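# Four-arm block arch across the gap between two desks

## Task

Using the three blocks, make an arch that spans the gap between the two desks. Each of the two identical leaning blocks must stand upright on one of its ends, resting flat, with one block on each desk and the two tilted toward one another. The third block, the keystone, must sit centred between them on their slanted upper ends, with both contact joints closed and no gaps. All three blocks must line up along one line. Any number of arms may be used.

## Robot and tools

Robots: four identical i2rt Big YAM arms, arm1, arm2, arm3 and arm4. Each has six revolute joints, a two-finger gripper and a wrist camera (arm1_cam_wrist to arm4_cam_wrist). Two fixed room cameras, cam_low and cam_low_2, view the scene. Calibrated feet (base_link) in the scene frame, in metres: arm1 (+0.372, +0.499, +0.739), arm2 (-0.379, +0.542, +0.750), arm3 (-0.379, -0.505, +0.752), arm4 (+0.378, -0.495, +0.819). Each foot faces along its own +x. The desk tops under the arms are at z=+0.720. Reach is about 1.0 m from the joint1 axis.

Frame: one shared scene frame, origin on the floor, +z up. The hand point lies between the finger pads, about 1 cm behind the tips; the fingers point along the hand's +z and open along its y. Printed hand positions can be a centimetre or more off, worse when stretched out. hand_target is where the currently held joint targets would put the hand.

move: one action for any subset of arms, plus an optional cameras list. Per arm (key arm1..arm4) give joints, target, or both:
- joints: absolute targets by name, not offsets. joint1_rad -2.879 to 2.879 (rotation about the foot, positive counter-clockwise seen from above, 0 along the foot's +x); joint2_rad 0 to 3.141 (shoulder; 0 has the upper arm pointing back, increasing lifts it up and forward); joint3_rad 0 to 3.019 (elbow; 0 folded, increasing opens); joint4_rad -1.692 to 1.57 (hand pitch, positive tips fingers up); joint5_rad -1.57 to 1.57 (hand yaw, positive to the arm's right); joint6_rad -2.094 to 2.094 (hand roll, positive clockwise viewed from behind); gripper_m 0 to 0.093, the fingertip gap in metres. Joints move at unequal rates, so the hand may swing wide between postures.
- min_time_s: 0.1 to 8 s, the shortest duration for that arm's joint motions.
- target: a list of seven numbers [x, y, z, qw, qx, qy, qz], an absolute hand pose in the scene frame (metres, unit quaternion) in the same form the hand line prints. The hand travels in a straight line from its hand_target toward it. With target, joints may contain only gripper_m. speed (0.002 to 0.5 m/s, default 0.25) caps that line's speed, rotation up to twice the number in rad/s; speed without target is refused. All hand paths in one action finish together, paced by the slowest, lasting 0.5 to 10 s; an action never exceeds 15 s. Each step the controller clamps the commanded pose to within 100 mm and 20 degrees of the measured hand, then solves for joints, favouring position. Paths do not avoid objects or other arms; hands lag, drift and can overshoot speed near full stretch.
- cameras: names from arm1_cam_wrist, arm2_cam_wrist, arm3_cam_wrist, arm4_cam_wrist, cam_low, cam_low_2, or "all"; [] for none. Default is all for an empty move, none otherwise.
An empty move returns full state for every arm, images and the scene number.

Reading results: "move: arm1 done; arm2 time_out" sums up each moved arm. joint_status and hand_status report each motion: off_target (stopped short, may keep pushing), time_out (the arm's joints keep nearby targets and keep pushing; on_its_own lists them, and "held at" is a target, not a reading; resend current positions to relax), not_followed, "joint command not followed" or "pose unreachable" (the self/arm-collision check withheld targets; the arm may keep trying until new targets are sent). Arms not named appear under "as last shown" with "not commanded" statuses. The "pictures" line gives image order; images may lag the state slightly. Joint velocities are in rad/s (gripper m/s); "within noise" means the arm is still. Torques are in N m, positive toward larger joint values, include gravity, and joints 3 and 4 wrap at ±28. Grip on a hard block: gripper_m reads up to about 0.005 m under the block width (sometimes up to 0.002 m over); empty and closed it reads 0.000 to 0.003. Full force comes about 0.005 m below the first-touch reading. To release, command well above the reading.

wait: seconds from 0 to 10, plus optional cameras; nothing new is commanded. zoom_image: camera name and region [x0, y0, x1, y1] in pixels of that camera's latest image, at most 504 by 504. finished_scene: pass the current scene number; irreversible, and the arch must stand unaided.

Camera intrinsics and T_world_to_cam come from a pre-run calibration; fixed cameras may have shifted up to about 2.3 degrees and 9 mm, and wrist camera poses depend on reported joints.

Cautions: a refused move or wait (or one a stop interrupts) cancels later move, wait and finished_scene calls in that reply; unknown keys only invalidate that one call. Arms ignore contact and keep pushing, which heats motors; MOTOR HOT appears at 85 °C and at 100 °C an OVER-TEMPERATURE FAULT drops the arm for 30 to 60 s or more, after which affected keys say limit_stop_at_motor_heat and must be resent. Avoid hard presses or hits between robots, including one gripper clamping another's fingers. Do not drop blocks, release them while moving, slam into desks, or knock anything out of the work area. Loose objects may occasionally be nudged by outside disturbances.

Each tool is called after ">>>" in YAML: its name, and indented under it one key for each argument.

## Session

Scene 1 done. Now scene 2.

>>> move:
  cameras: ["all"]

Scene clock: 0.00 s.
Joint torques (N m): no reading
Motor temperatures (°C): arm1=[31 30 33 29 31 29 29] | arm2=[32 31 33 30 29 27 31] | arm3=[32 30 30 31 30 29 28] | arm4=[30 28 32 28 28 29 28]
Heat: arm1: hottest joint3_rad 33 °C; arm2: hottest joint3_rad 33 °C; arm3: hottest joint1_rad 32 °C; arm4: hottest joint3_rad 32 °C.
Joint velocities: within noise
arm1.joint_positions: joint1_rad=-0.230 joint2_rad=+0.505 joint3_rad=+1.329 joint4_rad=-1.260 joint5_rad=-0.187 joint6_rad=-0.417 gripper_m=+0.09396
arm1.joint_status: not commanded
arm1.hand: x=+0.2037 y=+0.3768 z=+1.2888 quat_wxyz=(-0.112, -0.730, -0.418, +0.529) (m; scene frame)
arm1.hand_target: x=+0.2061 y=+0.3784 z=+1.3005 quat_wxyz=(-0.112, -0.723, -0.416, +0.540) (m; scene frame)
arm1.hand_status: not commanded
arm2.joint_positions: joint1_rad=-0.496 joint2_rad=+0.636 joint3_rad=+1.322 joint4_rad=-1.442 joint5_rad=-0.168 joint6_rad=+0.053 gripper_m=+0.09396
arm2.joint_status: not commanded
arm2.hand: x=-0.2780 y=+0.3329 z=+1.2341 quat_wxyz=(-0.368, -0.531, -0.745, +0.165) (m; scene frame)
arm2.hand_target: x=-0.2782 y=+0.3340 z=+1.2485 quat_wxyz=(-0.380, -0.525, -0.741, +0.174) (m; scene frame)
arm2.hand_status: not commanded
arm3.joint_positions: joint1_rad=+0.249 joint2_rad=+0.623 joint3_rad=+1.417 joint4_rad=-1.415 joint5_rad=-0.145 joint6_rad=+0.225 gripper_m=+0.09396
arm3.joint_status: not commanded
arm3.hand: x=-0.2865 y=-0.3105 z=+1.2914 quat_wxyz=(-0.342, +0.368, -0.804, -0.319) (m; scene frame)
arm3.hand_target: x=-0.2877 y=-0.3123 z=+1.3042 quat_wxyz=(-0.353, +0.366, -0.797, -0.326) (m; scene frame)
arm3.hand_status: not commanded
arm4.joint_positions: joint1_rad=-0.233 joint2_rad=+0.594 joint3_rad=+1.367 joint4_rad=-1.155 joint5_rad=+0.282 joint6_rad=+0.310 gripper_m=+0.09396
arm4.joint_status: not commanded
arm4.hand: x=+0.2806 y=-0.2665 z=+1.3945 quat_wxyz=(-0.289, +0.611, -0.553, -0.487) (m; scene frame)
arm4.hand_target: x=+0.2826 y=-0.2694 z=+1.4034 quat_wxyz=(-0.291, +0.606, -0.550, -0.495) (m; scene frame)
arm4.hand_status: not commanded
pictures: arm1_cam_wrist, arm2_cam_wrist, arm3_cam_wrist, arm4_cam_wrist, cam_low, cam_low_2
camera_calibration:
arm1_cam_wrist: T_world_to_cam=[[-0.733827, 0.620313, 0.276965, -0.442061], [0.462403, 0.754772, -0.465299, 0.225805], [-0.497677, -0.213379, -0.840706, 1.38729], [0, 0, 0, 1]] pos_world=[0.26161, 0.399803, 1.3938]
arm2_cam_wrist: T_world_to_cam=[[-0.91436, -0.374928, -0.152887, 0.0590144], [-0.346598, 0.919958, -0.183158, -0.176189], [0.209321, -0.114482, -0.971122, 1.42076], [0, 0, 0, 1]] pos_world=[-0.304502, 0.346865, 1.35649]
arm3_cam_wrist: T_world_to_cam=[[0.813368, -0.523759, -0.253197, 0.397036], [-0.581372, -0.747478, -0.321375, 0.0223228], [-0.0209363, 0.408598, -0.912474, 1.42564], [0, 0, 0, 1]] pos_world=[-0.280111, -0.357876, 1.40856]
arm4_cam_wrist: T_world_to_cam=[[0.957712, 0.216414, -0.18961, 0.0540108], [0.0872872, -0.846464, -0.525242, 0.484329], [-0.274168, 0.48648, -0.82956, 1.48501], [0, 0, 0, 1]] pos_world=[0.313139, -0.324149, 1.49653]

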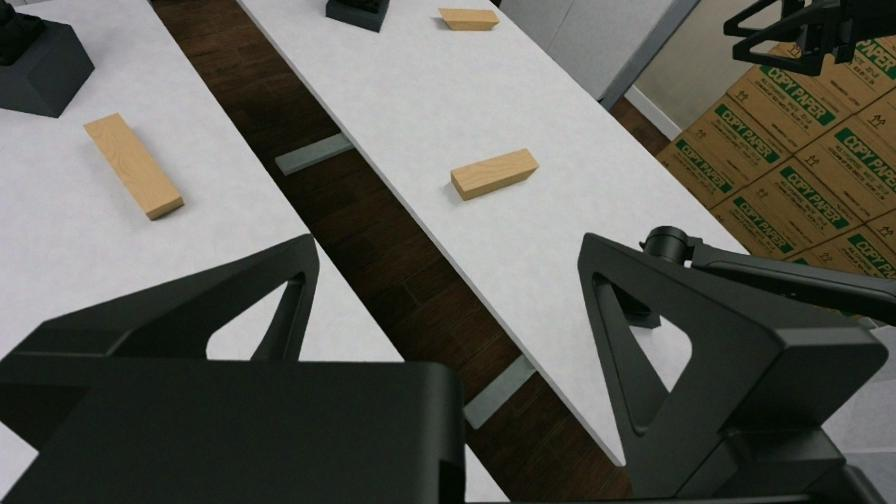

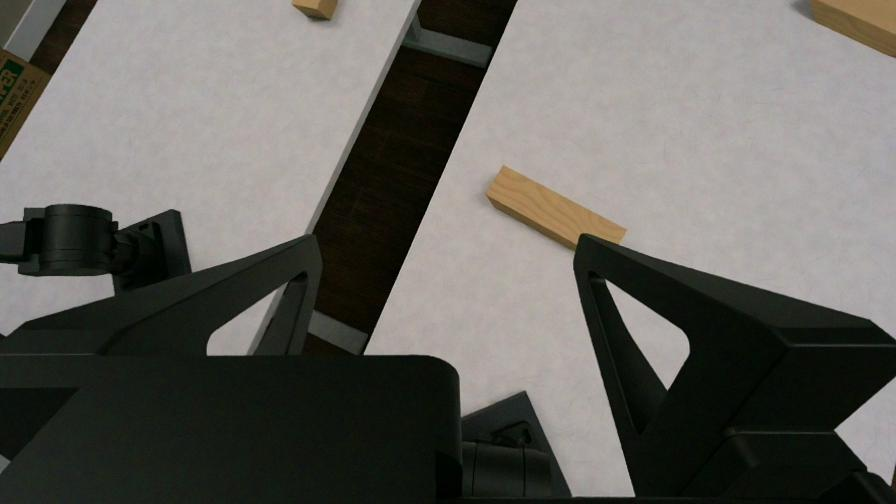

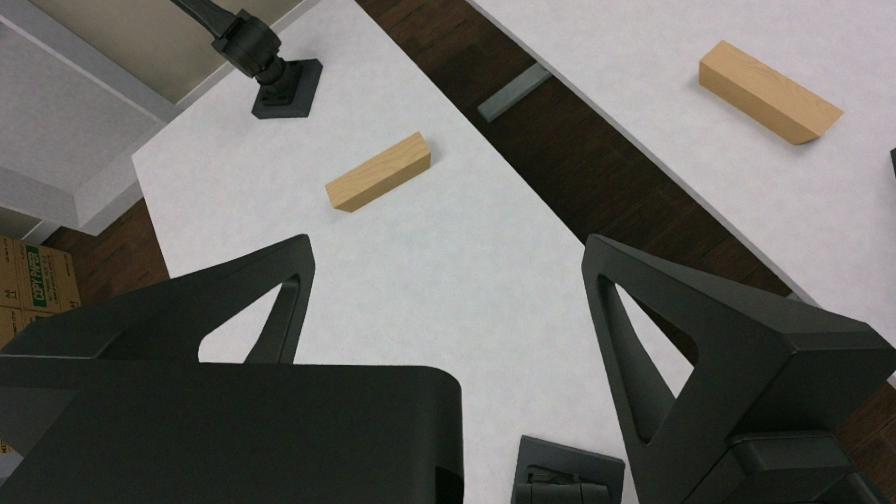

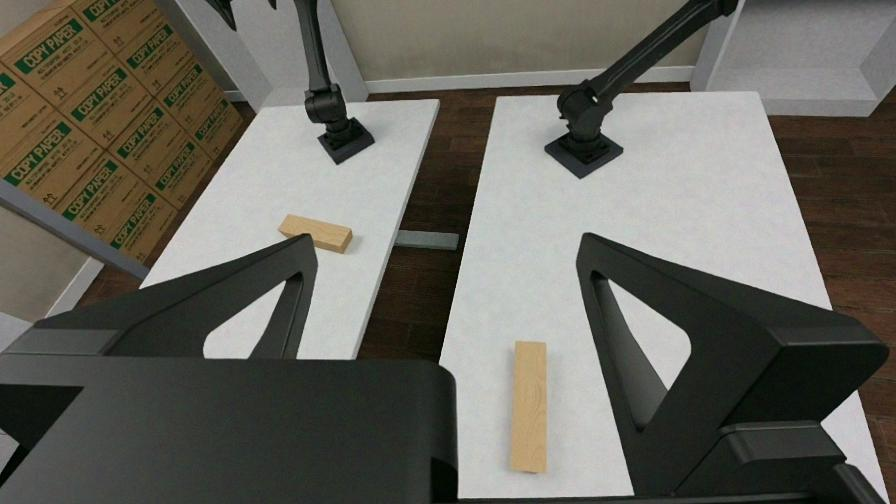

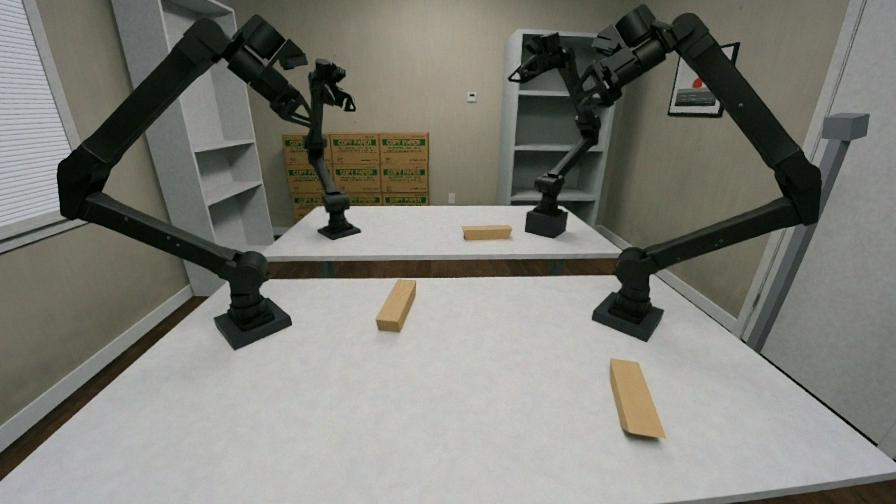

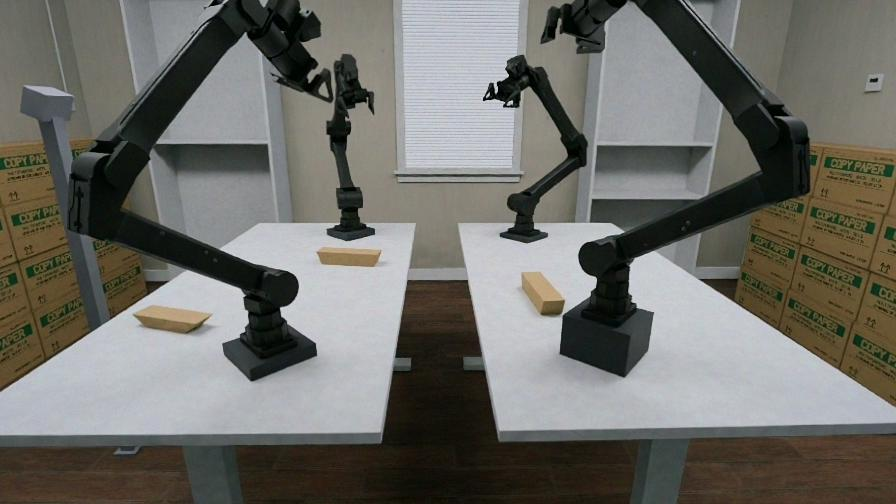

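>>> move:
  arm2: {"target": [-0.376, 0.163, 0.893, 0.1733, 0.0601, 0.9829, -0.0106], "speed": 0.25}
  arm3: {"target": [-0.675, -0.325, 0.87, 0, -0.9854, 0.1702, 0], "speed": 0.25}
  arm4: {"target": [0.3010, -0.243, 0.86, 0.1157, -0.7328, 0.6579, 0.1292], "speed": 0.25}
  cameras: ["arm2_cam_wrist", "arm3_cam_wrist", "arm4_cam_wrist"]

Scene clock: 7.90 s.
Joint torques (N m): arm1=[-1.73 6.12 8.58 1.7 -0.24 0.05] | arm2=[-1.14 -7.18 8.72 0.88 -0.37 -0.02] | arm3=[0.62 -8.18 11.55 0.4 -0.2 -0.03] | arm4=[0.21 -1.96 9.24 1.44 0.02 -0.13]
Motor temperatures (°C): arm1=[31 30 34 29 31 29 29] | arm2=[31 31 34 30 29 27 31] | arm3=[32 30 32 31 30 29 28] | arm4=[30 28 33 28 28 29 28]
Heat: arm1: hottest joint3_rad 34 °C; arm2: hottest joint3_rad 34 °C; arm3: hottest joint1_rad 32 °C; arm4: hottest joint3_rad 33 °C.
move: arm2 off_target; arm3 off_target; arm4 done
Joint velocities: within noise
arm1: as last shown
arm2.joint_positions: joint1_rad=-0.956 joint2_rad=+1.392 joint3_rad=+1.001 joint4_rad=-1.236 joint5_rad=-0.356 joint6_rad=-1.592 gripper_m=+0.09396
arm2.joint_status: not commanded
arm2.hand: x=-0.3728 y=+0.1766 z=+0.8849 quat_wxyz=(-0.175, -0.068, -0.982, -0.009) (m; scene frame)
arm2.hand_target: x=-0.3760 y=+0.1634 z=+0.8932 quat_wxyz=(-0.173, -0.060, -0.983, +0.011) (m; scene frame)
arm2.hand_status: off_target (0.016 m and 2.5 deg from the pose sent, 0.394 m and 67.8 deg at the start)
arm3.joint_positions: joint1_rad=+1.816 joint2_rad=+1.313 joint3_rad=+0.864 joint4_rad=-1.184 joint5_rad=-0.012 joint6_rad=-0.208 gripper_m=+0.09397
arm3.joint_status: not commanded
arm3.hand: x=-0.6503 y=-0.3352 z=+0.8525 quat_wxyz=(+0.010, +0.983, -0.180, +0.030) (m; scene frame)
arm3.hand_target: x=-0.6738 y=-0.3258 z=+0.8705 quat_wxyz=(+0.000, +0.985, -0.170, +0.000) (m; scene frame)
arm3.hand_status: off_target (0.032 m and 3.8 deg from the pose sent, 0.573 m and 120.1 deg at the start)
arm4.joint_positions: joint1_rad=-0.466 joint2_rad=+0.937 joint3_rad=+0.397 joint4_rad=-0.682 joint5_rad=+0.086 joint6_rad=+0.243 gripper_m=+0.09396
arm4.joint_status: not commanded
arm4.hand: x=+0.2972 y=-0.2432 z=+0.8658 quat_wxyz=(-0.117, +0.733, -0.656, -0.134) (m; scene frame)
arm4.hand_target: x=+0.3010 y=-0.2432 z=+0.8603 quat_wxyz=(-0.116, +0.733, -0.658, -0.129) (m; scene frame)
arm4.hand_status: done (0.007 m and 0.6 deg from the pose sent, 0.535 m and 49.5 deg at the start)
pictures: arm2_cam_wrist, arm3_cam_wrist, arm4_cam_wrist
camera_calibration:
arm2_cam_wrist: T_world_to_cam=[[-0.140922, -0.988917, -0.0467367, 0.163194], [-0.952562, 0.122577, 0.278567, -0.622862], [-0.269751, 0.083776, -0.959279, 0.859401], [0, 0, 0, 1]] pos_world=[-0.338493, 0.165737, 1.00554]
arm3_cam_wrist: T_world_to_cam=[[0.345599, 0.938338, -0.00917543, 0.546767], [0.7356, -0.264832, 0.623504, -0.135969], [0.582627, -0.222232, -0.781767, 1.09726], [0, 0, 0, 1]] pos_world=[-0.728237, -0.305215, 0.947597]
arm4_cam_wrist: T_world_to_cam=[[0.994582, 0.103874, -0.0041935, -0.265963], [0.101132, -0.957407, 0.270453, -0.49516], [0.0240782, -0.269412, -0.962724, 0.882466], [0, 0, 0, 1]] pos_world=[0.29335, -0.208696, 0.982374]

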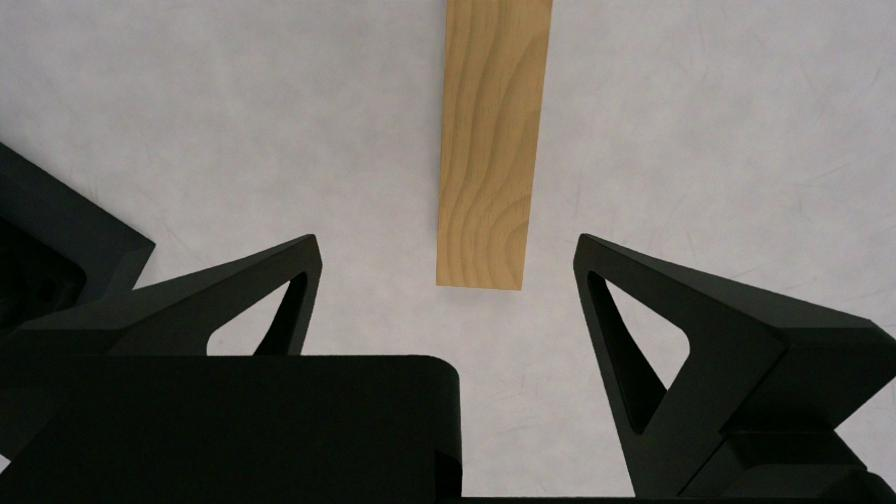

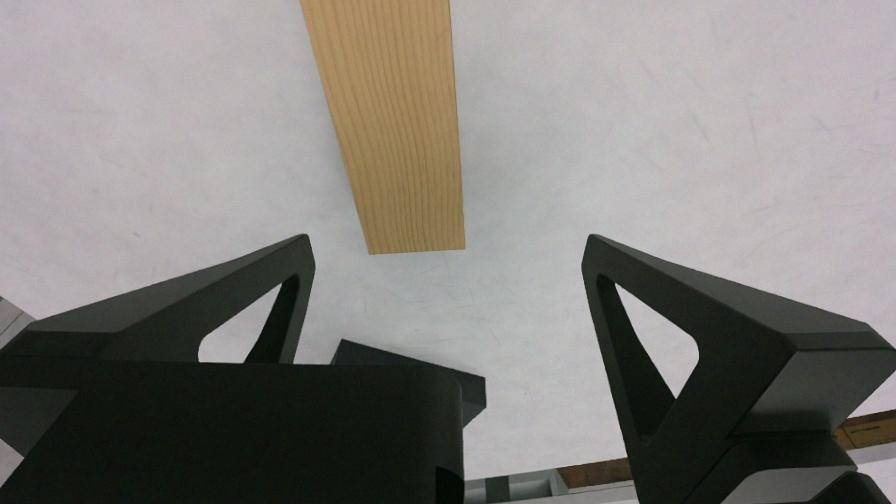

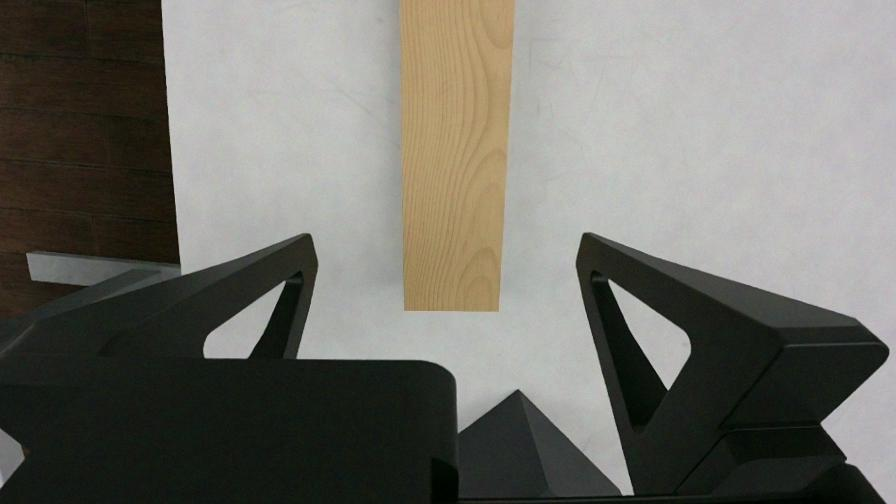

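>>> move:
  arm2: {"target": [-0.345, 0.141, 0.793, 0.1729, 0.0901, 0.9807, -0.0159], "speed": 0.2}
  arm3: {"target": [-0.704, -0.346, 0.795, 0.0112, -0.9909, 0.1349, 0.0294], "speed": 0.2}
  arm4: {"target": [0.3005, -0.2145, 0.783, 0.1172, -0.7267, 0.6646, 0.1281], "speed": 0.2}
  cameras: ["arm2_cam_wrist", "arm3_cam_wrist", "arm4_cam_wrist"]

Scene clock: 10.63 s.
Joint torques (N m): arm1=[-2.2 5.6 8.46 1.84 -0.25 0.11] | arm2=[-1.03 -8.29 6.54 0.94 -0.34 0.23] | arm3=[0.73 -9.17 6.8 0.7 -0.07 0.17] | arm4=[0.21 -4.6 7.02 1.37 0.02 -0.13]
Motor temperatures (°C): arm1=[31 30 35 29 31 29 29] | arm2=[31 32 35 30 29 27 31] | arm3=[32 30 32 31 30 29 28] | arm4=[30 28 34 28 28 29 28]
Heat: arm1: hottest joint3_rad 35 °C; arm2: hottest joint3_rad 35 °C; arm3: hottest joint1_rad 32 °C; arm4: hottest joint3_rad 34 °C.
move: arm2 done; arm3 done; arm4 done
Joint velocities: within noise
arm1: as last shown
arm2.joint_positions: joint1_rad=-0.876 joint2_rad=+1.558 joint3_rad=+0.901 joint4_rad=-0.897 joint5_rad=-0.355 joint6_rad=-1.457 gripper_m=+0.09396
arm2.joint_status: not commanded
arm2.hand: x=-0.3467 y=+0.1478 z=+0.7913 quat_wxyz=(-0.174, -0.089, -0.981, +0.007) (m; scene frame)
arm2.hand_target: x=-0.3450 y=+0.1411 z=+0.7931 quat_wxyz=(-0.173, -0.090, -0.981, +0.016) (m; scene frame)
arm2.hand_status: done (0.007 m and 1.0 deg from the pose sent, 0.102 m and 3.8 deg at the start)
arm3.joint_positions: joint1_rad=+1.911 joint2_rad=+1.422 joint3_rad=+0.803 joint4_rad=-0.892 joint5_rad=-0.013 joint6_rad=-0.197 gripper_m=+0.09397
arm3.joint_status: not commanded
arm3.hand: x=-0.6996 y=-0.3435 z=+0.7968 quat_wxyz=(-0.010, +0.990, -0.137, -0.026) (m; scene frame)
arm3.hand_target: x=-0.7040 y=-0.3461 z=+0.7950 quat_wxyz=(-0.011, +0.990, -0.135, -0.029) (m; scene frame)
arm3.hand_status: done (0.005 m and 0.5 deg from the pose sent, 0.079 m and 8.9 deg at the start)
arm4.joint_positions: joint1_rad=-0.502 joint2_rad=+1.302 joint3_rad=+0.345 joint4_rad=-0.266 joint5_rad=+0.080 joint6_rad=+0.227 gripper_m=+0.09396
arm4.joint_status: not commanded
arm4.hand: x=+0.2966 y=-0.2155 z=+0.7876 quat_wxyz=(-0.118, +0.727, -0.663, -0.132) (m; scene frame)
arm4.hand_target: x=+0.3005 y=-0.2147 z=+0.7832 quat_wxyz=(-0.117, +0.727, -0.665, -0.128) (m; scene frame)
arm4.hand_status: done (0.006 m and 0.5 deg from the pose sent, 0.088 m and 1.4 deg at the start)
pictures: arm2_cam_wrist, arm3_cam_wrist, arm4_cam_wrist
camera_calibration:
arm2_cam_wrist: T_world_to_cam=[[-0.187543, -0.982023, -0.0214003, 0.0967435], [-0.943945, 0.17416, 0.28042, -0.574492], [-0.271652, 0.0727915, -0.959639, 0.780411], [0, 0, 0, 1]] pos_world=[-0.312145, 0.138251, 0.912082]
arm3_cam_wrist: T_world_to_cam=[[0.263418, 0.964578, 0.0141789, 0.503934], [0.817351, -0.23097, 0.527816, 0.077901], [0.512395, -0.127447, -0.84924, 1.11776], [0, 0, 0, 1]] pos_world=[-0.769153, -0.325635, 0.900986]
arm4_cam_wrist: T_world_to_cam=[[0.996348, 0.0853336, -0.0030561, -0.273961], [0.0829394, -0.958643, 0.272257, -0.443713], [0.020303, -0.271516, -0.96222, 0.815001], [0, 0, 0, 1]] pos_world=[0.293215, -0.180698, 0.904177]

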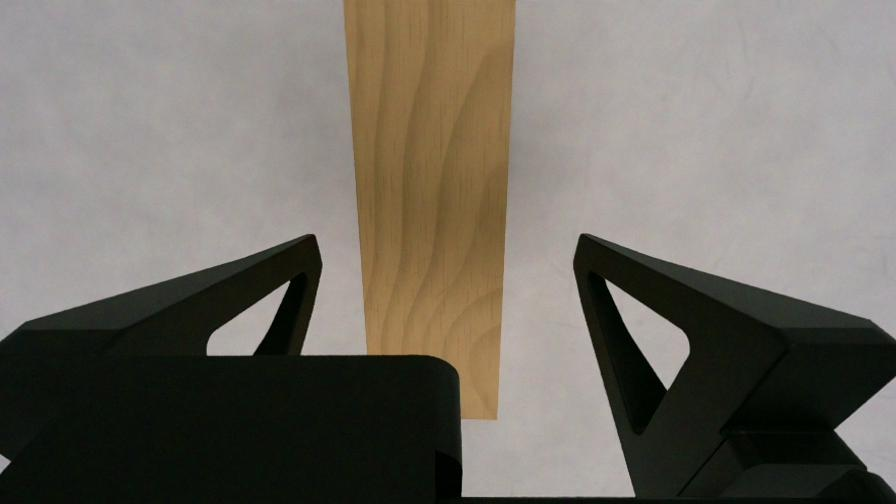

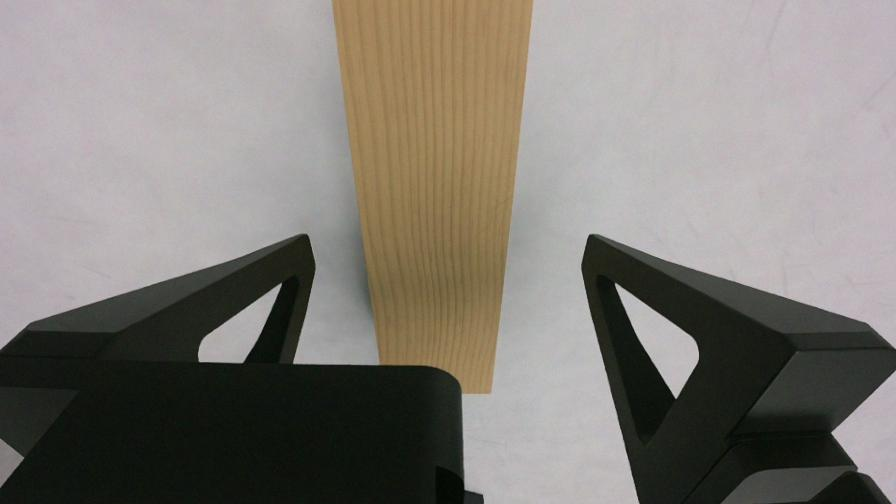

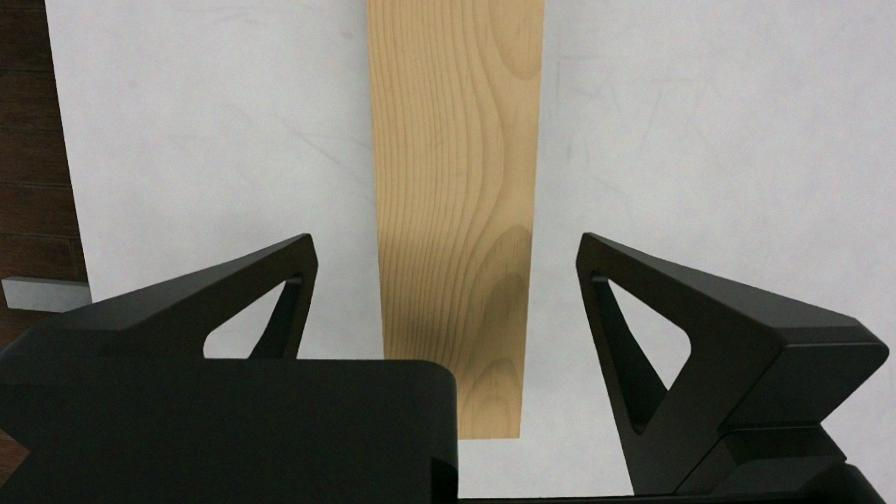

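>>> move:
  arm2: {"target": [-0.3225, 0.1435, 0.743, 0.1729, 0.0901, 0.9807, -0.0159], "speed": 0.12}
  arm3: {"target": [-0.687, -0.3563, 0.750, 0.0112, -0.9909, 0.1349, 0.0294], "speed": 0.12}
  arm4: {"target": [0.3003, -0.195, 0.736, 0.1172, -0.7267, 0.6646, 0.1281], "speed": 0.12}
  cameras: ["arm2_cam_wrist", "arm3_cam_wrist", "arm4_cam_wrist"]

Scene clock: 12.87 s.
Joint torques (N m): arm1=[-1.49 5.95 8.59 1.94 -0.29 0.03] | arm2=[-0.67 -8.64 5.75 0.98 -0.35 0.19] | arm3=[2.08 -8.94 5.94 0.62 0 0.11] | arm4=[0.21 -6.48 6.64 1.4 0.01 -0.15]
Motor temperatures (°C): arm1=[31 30 35 29 31 29 29] | arm2=[31 32 35 30 29 27 31] | arm3=[32 30 32 31 30 29 28] | arm4=[30 28 34 28 28 29 28]
Heat: arm1: hottest joint3_rad 35 °C; arm2: hottest joint3_rad 35 °C; arm3: hottest joint1_rad 32 °C; arm4: hottest joint3_rad 34 °C.
move: arm2 done; arm3 done; arm4 off_target
Joint velocities: within noise
arm1: as last shown
arm2.joint_positions: joint1_rad=-0.818 joint2_rad=+1.644 joint3_rad=+0.840 joint4_rad=-0.726 joint5_rad=-0.352 joint6_rad=-1.395 gripper_m=+0.09396
arm2.joint_status: not commanded
arm2.hand: x=-0.3245 y=+0.1492 z=+0.7427 quat_wxyz=(-0.173, -0.088, -0.981, +0.009) (m; scene frame)
arm2.hand_target: x=-0.3225 y=+0.1436 z=+0.7430 quat_wxyz=(-0.173, -0.090, -0.981, +0.016) (m; scene frame)
arm2.hand_status: done (0.006 m and 0.8 deg from the pose sent, 0.054 m and 1.0 deg at the start)
arm3.joint_positions: joint1_rad=+1.917 joint2_rad=+1.466 joint3_rad=+0.700 joint4_rad=-0.742 joint5_rad=-0.013 joint6_rad=-0.190 gripper_m=+0.09397
arm3.joint_status: not commanded
arm3.hand: x=-0.6839 y=-0.3531 z=+0.7528 quat_wxyz=(-0.010, +0.990, -0.138, -0.027) (m; scene frame)
arm3.hand_target: x=-0.6868 y=-0.3564 z=+0.7500 quat_wxyz=(-0.011, +0.990, -0.135, -0.029) (m; scene frame)
arm3.hand_status: done (0.005 m and 0.4 deg from the pose sent, 0.050 m and 0.5 deg at the start)
arm4.joint_positions: joint1_rad=-0.526 joint2_rad=+1.556 joint3_rad=+0.345 joint4_rad=-0.029 joint5_rad=+0.073 joint6_rad=+0.204 gripper_m=+0.09396
arm4.joint_status: not commanded
arm4.hand: x=+0.2995 y=-0.2064 z=+0.7374 quat_wxyz=(-0.114, +0.729, -0.664, -0.124) (m; scene frame)
arm4.hand_target: x=+0.3004 y=-0.1954 z=+0.7364 quat_wxyz=(-0.117, +0.727, -0.665, -0.128) (m; scene frame)
arm4.hand_status: off_target (0.011 m and 0.6 deg from the pose sent, 0.056 m and 0.5 deg at the start)
pictures: arm2_cam_wrist, arm3_cam_wrist, arm4_cam_wrist
camera_calibration:
arm2_cam_wrist: T_world_to_cam=[[-0.186853, -0.982226, -0.0178462, 0.0989295], [-0.943648, 0.174404, 0.281267, -0.540702], [-0.273155, 0.069396, -0.959464, 0.73952], [0, 0, 0, 1]] pos_world=[-0.289743, 0.140152, 0.863389]
arm3_cam_wrist: T_world_to_cam=[[0.264538, 0.964267, 0.0144368, 0.510187], [0.818794, -0.232488, 0.524905, 0.0886371], [0.509505, -0.127037, -0.851038, 1.07067], [0, 0, 0, 1]] pos_world=[-0.753051, -0.335335, 0.857288]
arm4_cam_wrist: T_world_to_cam=[[0.996347, 0.0853847, 0.00147405, -0.281134], [0.0813122, -0.953817, 0.289174, -0.432467], [0.026097, -0.287998, -0.957275, 0.76022], [0, 0, 0, 1]] pos_world=[0.295432, -0.169548, 0.853213]

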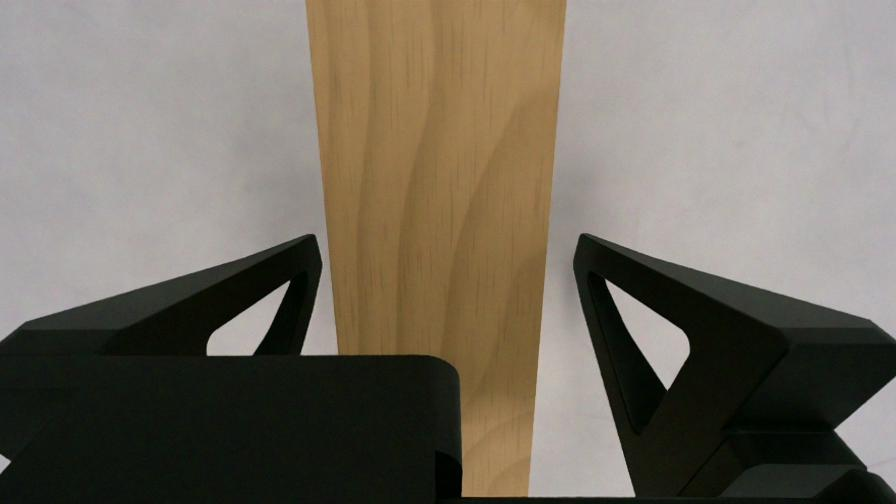

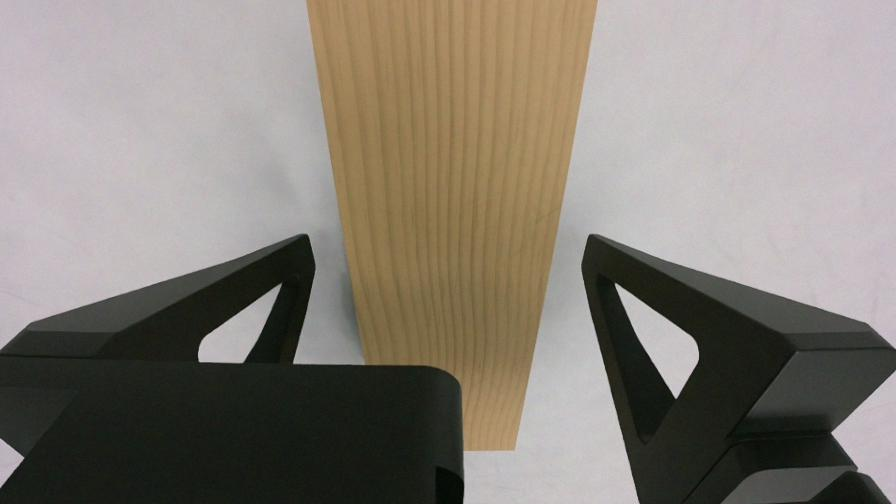

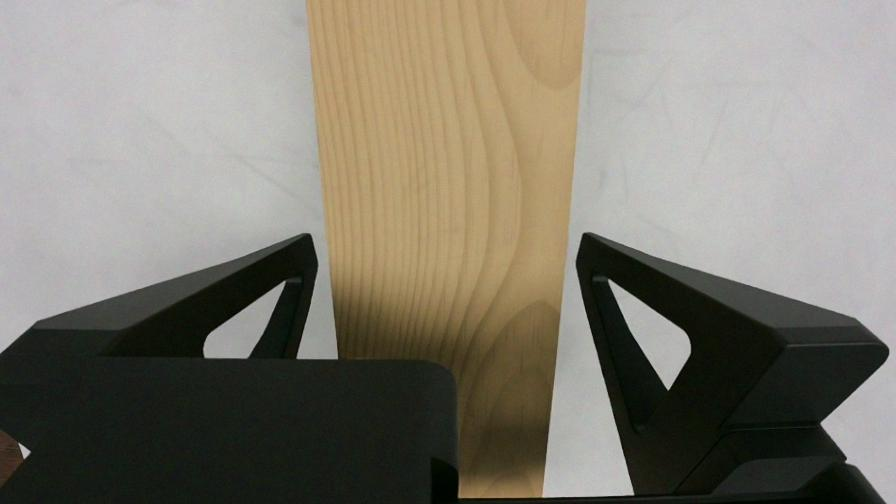

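>>> move:
  arm2: {"joints": {"gripper_m": 0.064}}
  arm3: {"joints": {"gripper_m": 0.064}}
  arm4: {"joints": {"gripper_m": 0.064}}
  cameras: []

>>> move:
  arm2: {"joints": {"gripper_m": 0.054}}
  arm3: {"joints": {"gripper_m": 0.054}}
  arm4: {"joints": {"gripper_m": 0.054}}
  cameras: ["arm2_cam_wrist", "arm3_cam_wrist", "arm4_cam_wrist"]

Scene clock: 14.93 s.
Joint torques (N m): arm1=[-1.85 5.19 8.43 1.81 -0.31 0.03] | arm2=[-0.67 -8.64 5.68 1.06 -0.34 0.22] | arm3=[1.67 -9.17 5.97 0.83 -0.03 0.15] | arm4=[0.26 -6.48 6.68 1.39 0.02 -0.13]
Motor temperatures (°C): arm1=[31 30 35 29 31 29 29] | arm2=[31 32 35 30 29 27 31] | arm3=[32 30 32 31 29 29 28] | arm4=[30 28 34 28 28 29 28]
Heat: arm1: hottest joint3_rad 35 °C; arm2: hottest joint3_rad 35 °C; arm3: hottest joint1_rad 32 °C; arm4: hottest joint3_rad 34 °C.
move: arm2 done; arm3 done; arm4 done
Joint velocities: within noise
arm1: as last shown
arm2.joint_positions: joint1_rad=-0.818 joint2_rad=+1.644 joint3_rad=+0.838 joint4_rad=-0.726 joint5_rad=-0.352 joint6_rad=-1.394 gripper_m=+0.06423
arm2.joint_status: all done
arm2.hand: x=-0.3245 y=+0.1500 z=+0.7422 quat_wxyz=(-0.173, -0.089, -0.981, +0.008) (m; scene frame)
arm2.hand_target: x=-0.3225 y=+0.1436 z=+0.7430 quat_wxyz=(-0.173, -0.090, -0.981, +0.016) (m; scene frame)
arm2.hand_status: not commanded
arm3.joint_positions: joint1_rad=+1.917 joint2_rad=+1.466 joint3_rad=+0.700 joint4_rad=-0.742 joint5_rad=-0.013 joint6_rad=-0.190 gripper_m=+0.06416
arm3.joint_status: all done
arm3.hand: x=-0.6839 y=-0.3531 z=+0.7528 quat_wxyz=(-0.010, +0.990, -0.138, -0.027) (m; scene frame)
arm3.hand_target: x=-0.6868 y=-0.3563 z=+0.7500 quat_wxyz=(-0.011, +0.990, -0.135, -0.029) (m; scene frame)
arm3.hand_status: not commanded
arm4.joint_positions: joint1_rad=-0.526 joint2_rad=+1.556 joint3_rad=+0.345 joint4_rad=-0.028 joint5_rad=+0.073 joint6_rad=+0.204 gripper_m=+0.06419
arm4.joint_status: all done
arm4.hand: x=+0.2995 y=-0.2063 z=+0.7374 quat_wxyz=(-0.114, +0.729, -0.664, -0.124) (m; scene frame)
arm4.hand_target: x=+0.3004 y=-0.1953 z=+0.7364 quat_wxyz=(-0.117, +0.727, -0.665, -0.128) (m; scene frame)
arm4.hand_status: not commanded
pictures: none
No camera images: "cameras" was empty.

Scene clock: 15.37 s.
Joint torques (N m): arm1=[-1.49 6.36 8.39 1.83 -0.27 0.06] | arm2=[-0.62 -8.88 5.86 1.01 -0.35 0.21] | arm3=[1.55 -9.11 5.97 0.88 -0.01 0.11] | arm4=[0.26 -6.48 6.67 1.37 0.06 -0.13]
Motor temperatures (°C): arm1=[31 30 35 29 31 29 29] | arm2=[31 32 35 30 29 27 31] | arm3=[32 30 32 31 29 29 28] | arm4=[30 28 34 28 28 29 28]
Heat: arm1: hottest joint3_rad 35 °C; arm2: hottest joint3_rad 35 °C; arm3: hottest joint1_rad 32 °C; arm4: hottest joint3_rad 34 °C.
move: arm2 off_target; arm3 off_target; arm4 off_target
Joint velocities: within noise
arm1: as last shown
arm2.joint_positions: joint1_rad=-0.818 joint2_rad=+1.644 joint3_rad=+0.838 joint4_rad=-0.726 joint5_rad=-0.352 joint6_rad=-1.394 gripper_m=+0.05987
arm2.joint_status: gripper_m off_target (ended at +0.05989, target +0.05400)
arm2.hand: x=-0.3245 y=+0.1502 z=+0.7421 quat_wxyz=(-0.173, -0.089, -0.981, +0.008) (m; scene frame)
arm2.hand_target: x=-0.3226 y=+0.1436 z=+0.7431 quat_wxyz=(-0.173, -0.090, -0.981, +0.016) (m; scene frame)
arm2.hand_status: not commanded
arm3.joint_positions: joint1_rad=+1.917 joint2_rad=+1.466 joint3_rad=+0.700 joint4_rad=-0.742 joint5_rad=-0.013 joint6_rad=-0.189 gripper_m=+0.06155
arm3.joint_status: gripper_m off_target (ended at +0.06158, target +0.05400)
arm3.hand: x=-0.6839 y=-0.3531 z=+0.7528 quat_wxyz=(-0.010, +0.990, -0.138, -0.027) (m; scene frame)
arm3.hand_target: x=-0.6868 y=-0.3563 z=+0.7500 quat_wxyz=(-0.011, +0.990, -0.135, -0.029) (m; scene frame)
arm3.hand_status: not commanded
arm4.joint_positions: joint1_rad=-0.526 joint2_rad=+1.556 joint3_rad=+0.345 joint4_rad=-0.028 joint5_rad=+0.072 joint6_rad=+0.204 gripper_m=+0.06014
arm4.joint_status: gripper_m off_target (ended at +0.06017, target +0.05400)
arm4.hand: x=+0.2994 y=-0.2063 z=+0.7374 quat_wxyz=(-0.113, +0.729, -0.664, -0.124) (m; scene frame)
arm4.hand_target: x=+0.3004 y=-0.1953 z=+0.7364 quat_wxyz=(-0.117, +0.727, -0.665, -0.128) (m; scene frame)
arm4.hand_status: not commanded
pictures: arm2_cam_wrist, arm3_cam_wrist, arm4_cam_wrist
camera_calibration:
arm2_cam_wrist: T_world_to_cam=[[-0.187568, -0.982048, -0.020007, 0.10124], [-0.943539, 0.174476, 0.28159, -0.54094], [-0.273044, 0.0716945, -0.959326, 0.738579], [0, 0, 0, 1]] pos_world=[-0.289744, 0.140851, 0.862887]
arm3_cam_wrist: T_world_to_cam=[[0.265265, 0.964068, 0.0144266, 0.510579], [0.818618, -0.233099, 0.524909, 0.0883194], [0.509411, -0.12743, -0.851036, 1.07048], [0, 0, 0, 1]] pos_world=[-0.753051, -0.335235, 0.857288]
arm4_cam_wrist: T_world_to_cam=[[0.996321, 0.085703, 0.000452382, -0.280198], [0.0819153, -0.953813, 0.289016, -0.432538], [0.025201, -0.287915, -0.957324, 0.760636], [0, 0, 0, 1]] pos_world=[0.29543, -0.169548, 0.853313]

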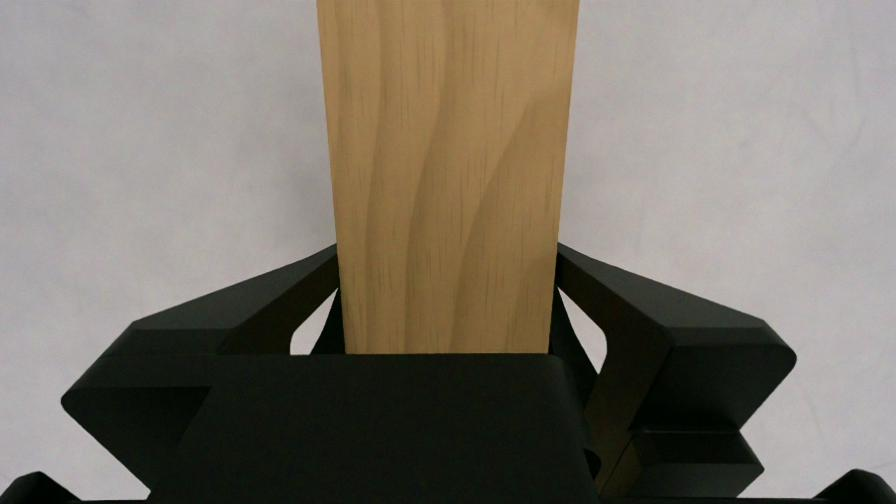

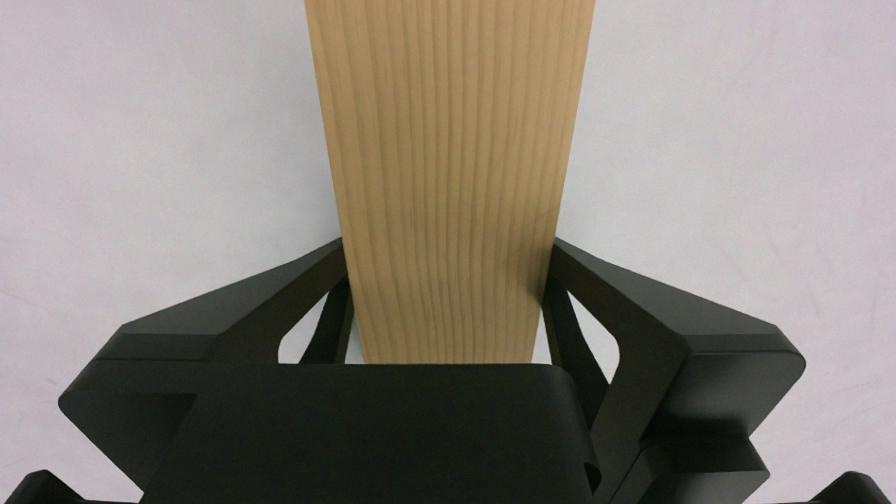

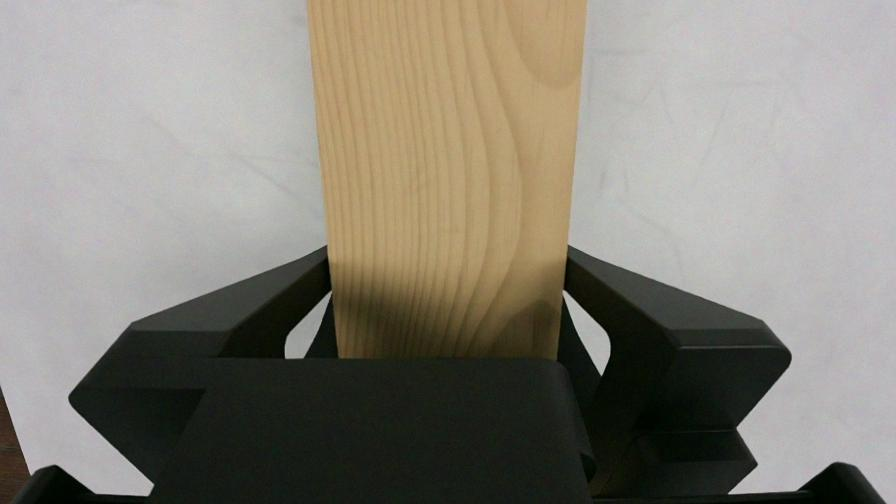

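>>> move:
  arm2: {"target": [-0.3225, 0.1435, 0.88, 0.1729, 0.0901, 0.9807, -0.0159], "speed": 0.15}
  arm3: {"target": [-0.687, -0.3563, 0.90, 0.0112, -0.9909, 0.1349, 0.0294], "speed": 0.15}
  arm4: {"target": [0.3003, -0.195, 0.88, 0.1172, -0.7267, 0.6646, 0.1281], "speed": 0.15}
  cameras: ["cam_low", "cam_low_2"]

Scene clock: 18.87 s.
Joint torques (N m): arm1=[-1.79 4.78 8.58 1.77 -0.27 0.04] | arm2=[-1.2 -9.93 11.04 -0.09 -0.57 0.19] | arm3=[0.91 -10.17 12.68 -0.28 -0.06 0.07] | arm4=[0.32 -7.88 14.98 0.57 0.11 -0.12]
Motor temperatures (°C): arm1=[31 30 36 29 31 29 29] | arm2=[31 32 35 30 29 27 31] | arm3=[32 30 33 31 29 29 29] | arm4=[30 28 34 28 28 29 28]
Heat: arm1: hottest joint3_rad 36 °C; arm2: hottest joint3_rad 35 °C; arm3: hottest joint3_rad 33 °C; arm4: hottest joint3_rad 34 °C.
move: arm2 off_target; arm3 off_target; arm4 off_target
Joint velocities: within noise
arm1: as last shown
arm2.joint_positions: joint1_rad=-0.818 joint2_rad=+1.444 joint3_rad=+0.951 joint4_rad=-1.097 joint5_rad=-0.347 joint6_rad=-1.394 gripper_m=+0.05987
arm2.joint_status: not commanded
arm2.hand: x=-0.3243 y=+0.1685 z=+0.8481 quat_wxyz=(-0.168, -0.094, -0.981, -0.021) (m; scene frame)
arm2.hand_target: x=-0.3226 y=+0.1453 z=+0.8801 quat_wxyz=(-0.173, -0.090, -0.981, +0.016) (m; scene frame)
arm2.hand_status: off_target (0.041 m and 4.2 deg from the pose sent, 0.138 m and 0.9 deg at the start)
arm3.joint_positions: joint1_rad=+1.917 joint2_rad=+1.247 joint3_rad=+0.859 joint4_rad=-1.191 joint5_rad=-0.013 joint6_rad=-0.189 gripper_m=+0.06155
arm3.joint_status: not commanded
arm3.hand: x=-0.6643 y=-0.3651 z=+0.8697 quat_wxyz=(+0.001, +0.990, -0.138, +0.006) (m; scene frame)
arm3.hand_target: x=-0.6855 y=-0.3571 z=+0.8999 quat_wxyz=(-0.011, +0.990, -0.135, -0.030) (m; scene frame)
arm3.hand_status: off_target (0.039 m and 4.3 deg from the pose sent, 0.147 m and 0.4 deg at the start)
arm4.joint_positions: joint1_rad=-0.526 joint2_rad=+1.101 joint3_rad=+0.455 joint4_rad=-0.668 joint5_rad=+0.071 joint6_rad=+0.204 gripper_m=+0.06014
arm4.joint_status: not commanded
arm4.hand: x=+0.3057 y=-0.2260 z=+0.8481 quat_wxyz=(-0.095, +0.734, -0.667, -0.092) (m; scene frame)
arm4.hand_target: x=+0.3007 y=-0.1965 z=+0.8799 quat_wxyz=(-0.118, +0.727, -0.665, -0.128) (m; scene frame)
arm4.hand_status: off_target (0.045 m and 4.9 deg from the pose sent, 0.143 m and 0.7 deg at the start)
pictures: cam_low, cam_low_2

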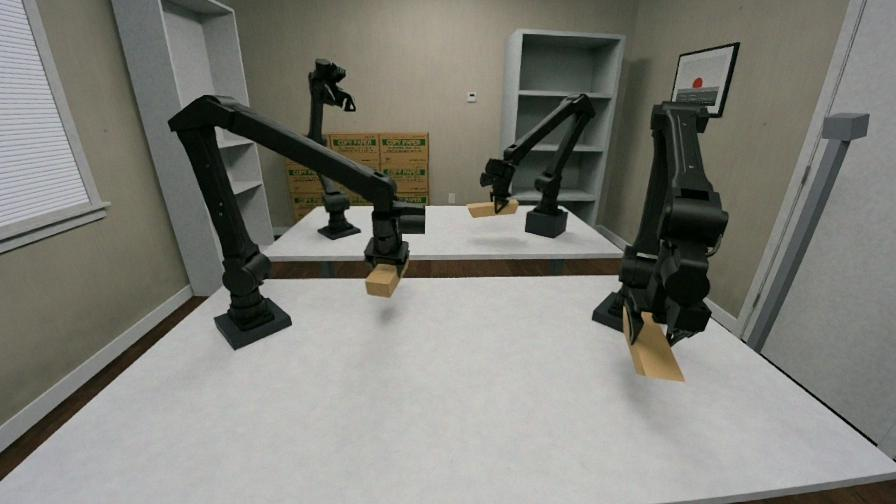

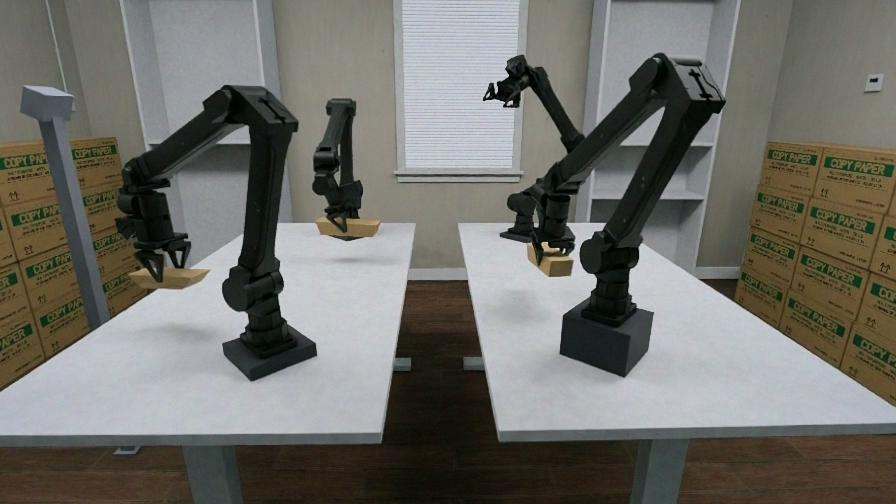

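>>> move:
  arm2: {"joints": {"joint1_rad": -0.6, "joint2_rad": 1.65, "joint3_rad": 1.50, "joint4_rad": -1.25, "joint5_rad": -0.85, "joint6_rad": 1.87}, "min_time_s": 4.5}
  arm3: {"joints": {"joint1_rad": 0.06, "joint2_rad": 1.17, "joint3_rad": 1.15, "joint4_rad": -1.6, "joint5_rad": 0.0, "joint6_rad": 0.79}, "min_time_s": 4.5}
  arm4: {"joints": {"joint1_rad": -0.65, "joint2_rad": 1.55, "joint3_rad": 1.25, "joint4_rad": -1.1, "joint5_rad": -0.84, "joint6_rad": 1.85}, "min_time_s": 4.5}
  cameras: ["cam_low", "cam_low_2"]

Scene clock: 24.60 s.
Joint torques (N m): arm1=[-1.9 5.89 8.75 1.88 -0.32 0.07] | arm2=[-0.67 -12.86 12.68 0.14 -1.16 0.23] | arm3=[-0.56 -9.64 13.57 -0.58 0.15 0.18] | arm4=[0.26 -13.8 16.46 0.05 -0.9 0.11]
Motor temperatures (°C): arm1=[31 30 37 29 31 29 29] | arm2=[31 32 37 30 29 27 31] | arm3=[32 31 35 31 29 29 29] | arm4=[30 28 36 28 28 29 29]
Heat: arm1: hottest joint3_rad 37 °C; arm2: hottest joint3_rad 37 °C; arm3: hottest joint3_rad 35 °C; arm4: hottest joint3_rad 36 °C.
move: arm2 done; arm3 done; arm4 done
Joint velocities: within noise
arm1: as last shown
arm2.joint_positions: joint1_rad=-0.606 joint2_rad=+1.661 joint3_rad=+1.424 joint4_rad=-1.239 joint5_rad=-0.836 joint6_rad=+1.858 gripper_m=+0.05987
arm2.joint_status: all done
arm2.hand: x=-0.1497 y=+0.0659 z=+0.9732 quat_wxyz=(+0.053, -0.914, +0.020, -0.401) (m; scene frame)
arm2.hand_target: x=-0.1418 y=+0.0519 z=+1.0104 quat_wxyz=(+0.025, -0.910, +0.006, -0.414) (m; scene frame)
arm2.hand_status: not commanded
arm3.joint_positions: joint1_rad=+0.070 joint2_rad=+1.194 joint3_rad=+1.079 joint4_rad=-1.587 joint5_rad=-0.002 joint6_rad=+0.782 gripper_m=+0.06156
arm3.joint_status: all done
arm3.hand: x=-0.1832 y=-0.2922 z=+0.9750 quat_wxyz=(+0.041, +0.022, -0.998, +0.041) (m; scene frame)
arm3.hand_target: x=-0.1718 y=-0.2847 z=+1.0076 quat_wxyz=(+0.012, +0.014, -1.000, +0.012) (m; scene frame)
arm3.hand_status: not commanded
arm4.joint_positions: joint1_rad=-0.636 joint2_rad=+1.540 joint3_rad=+1.182 joint4_rad=-1.091 joint5_rad=-0.827 joint6_rad=+1.838 gripper_m=+0.06014
arm4.joint_status: all done
arm4.hand: x=+0.1622 y=-0.0707 z=+1.0053 quat_wxyz=(+0.403, -0.007, -0.914, +0.039) (m; scene frame)
arm4.hand_target: x=+0.1632 y=-0.0480 z=+1.0288 quat_wxyz=(+0.413, -0.008, -0.910, +0.018) (m; scene frame)
arm4.hand_status: not commanded
pictures: cam_low, cam_low_2

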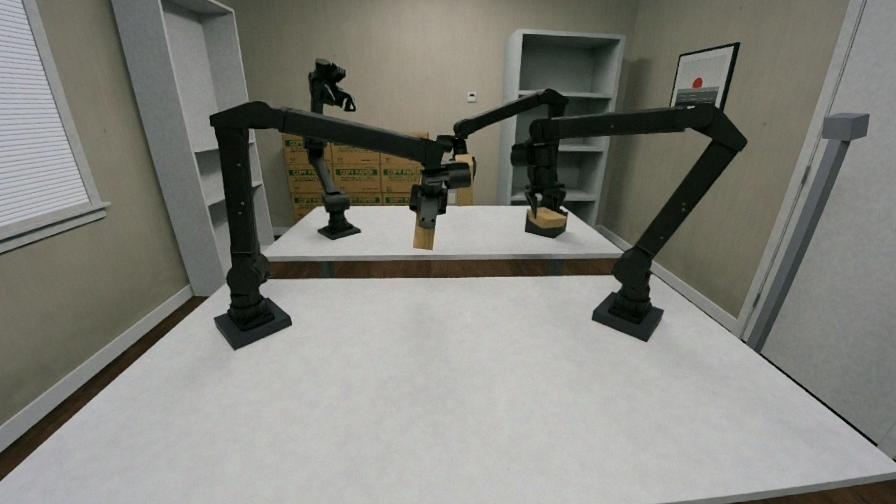

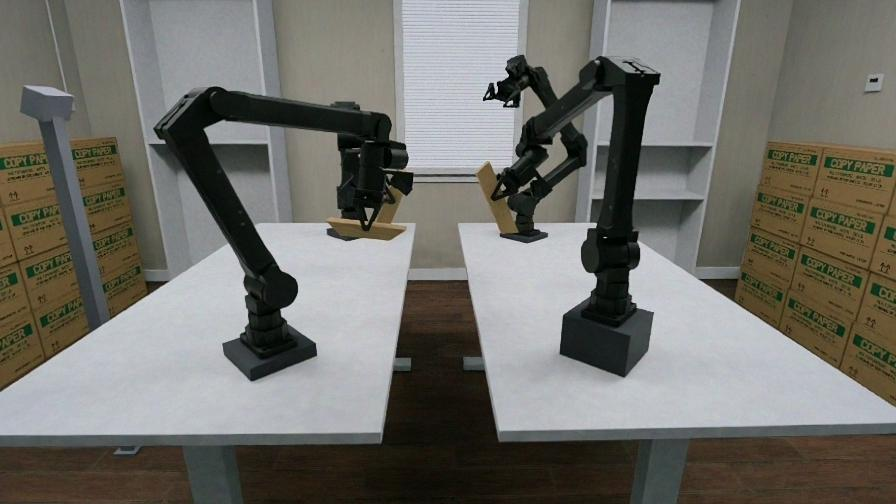

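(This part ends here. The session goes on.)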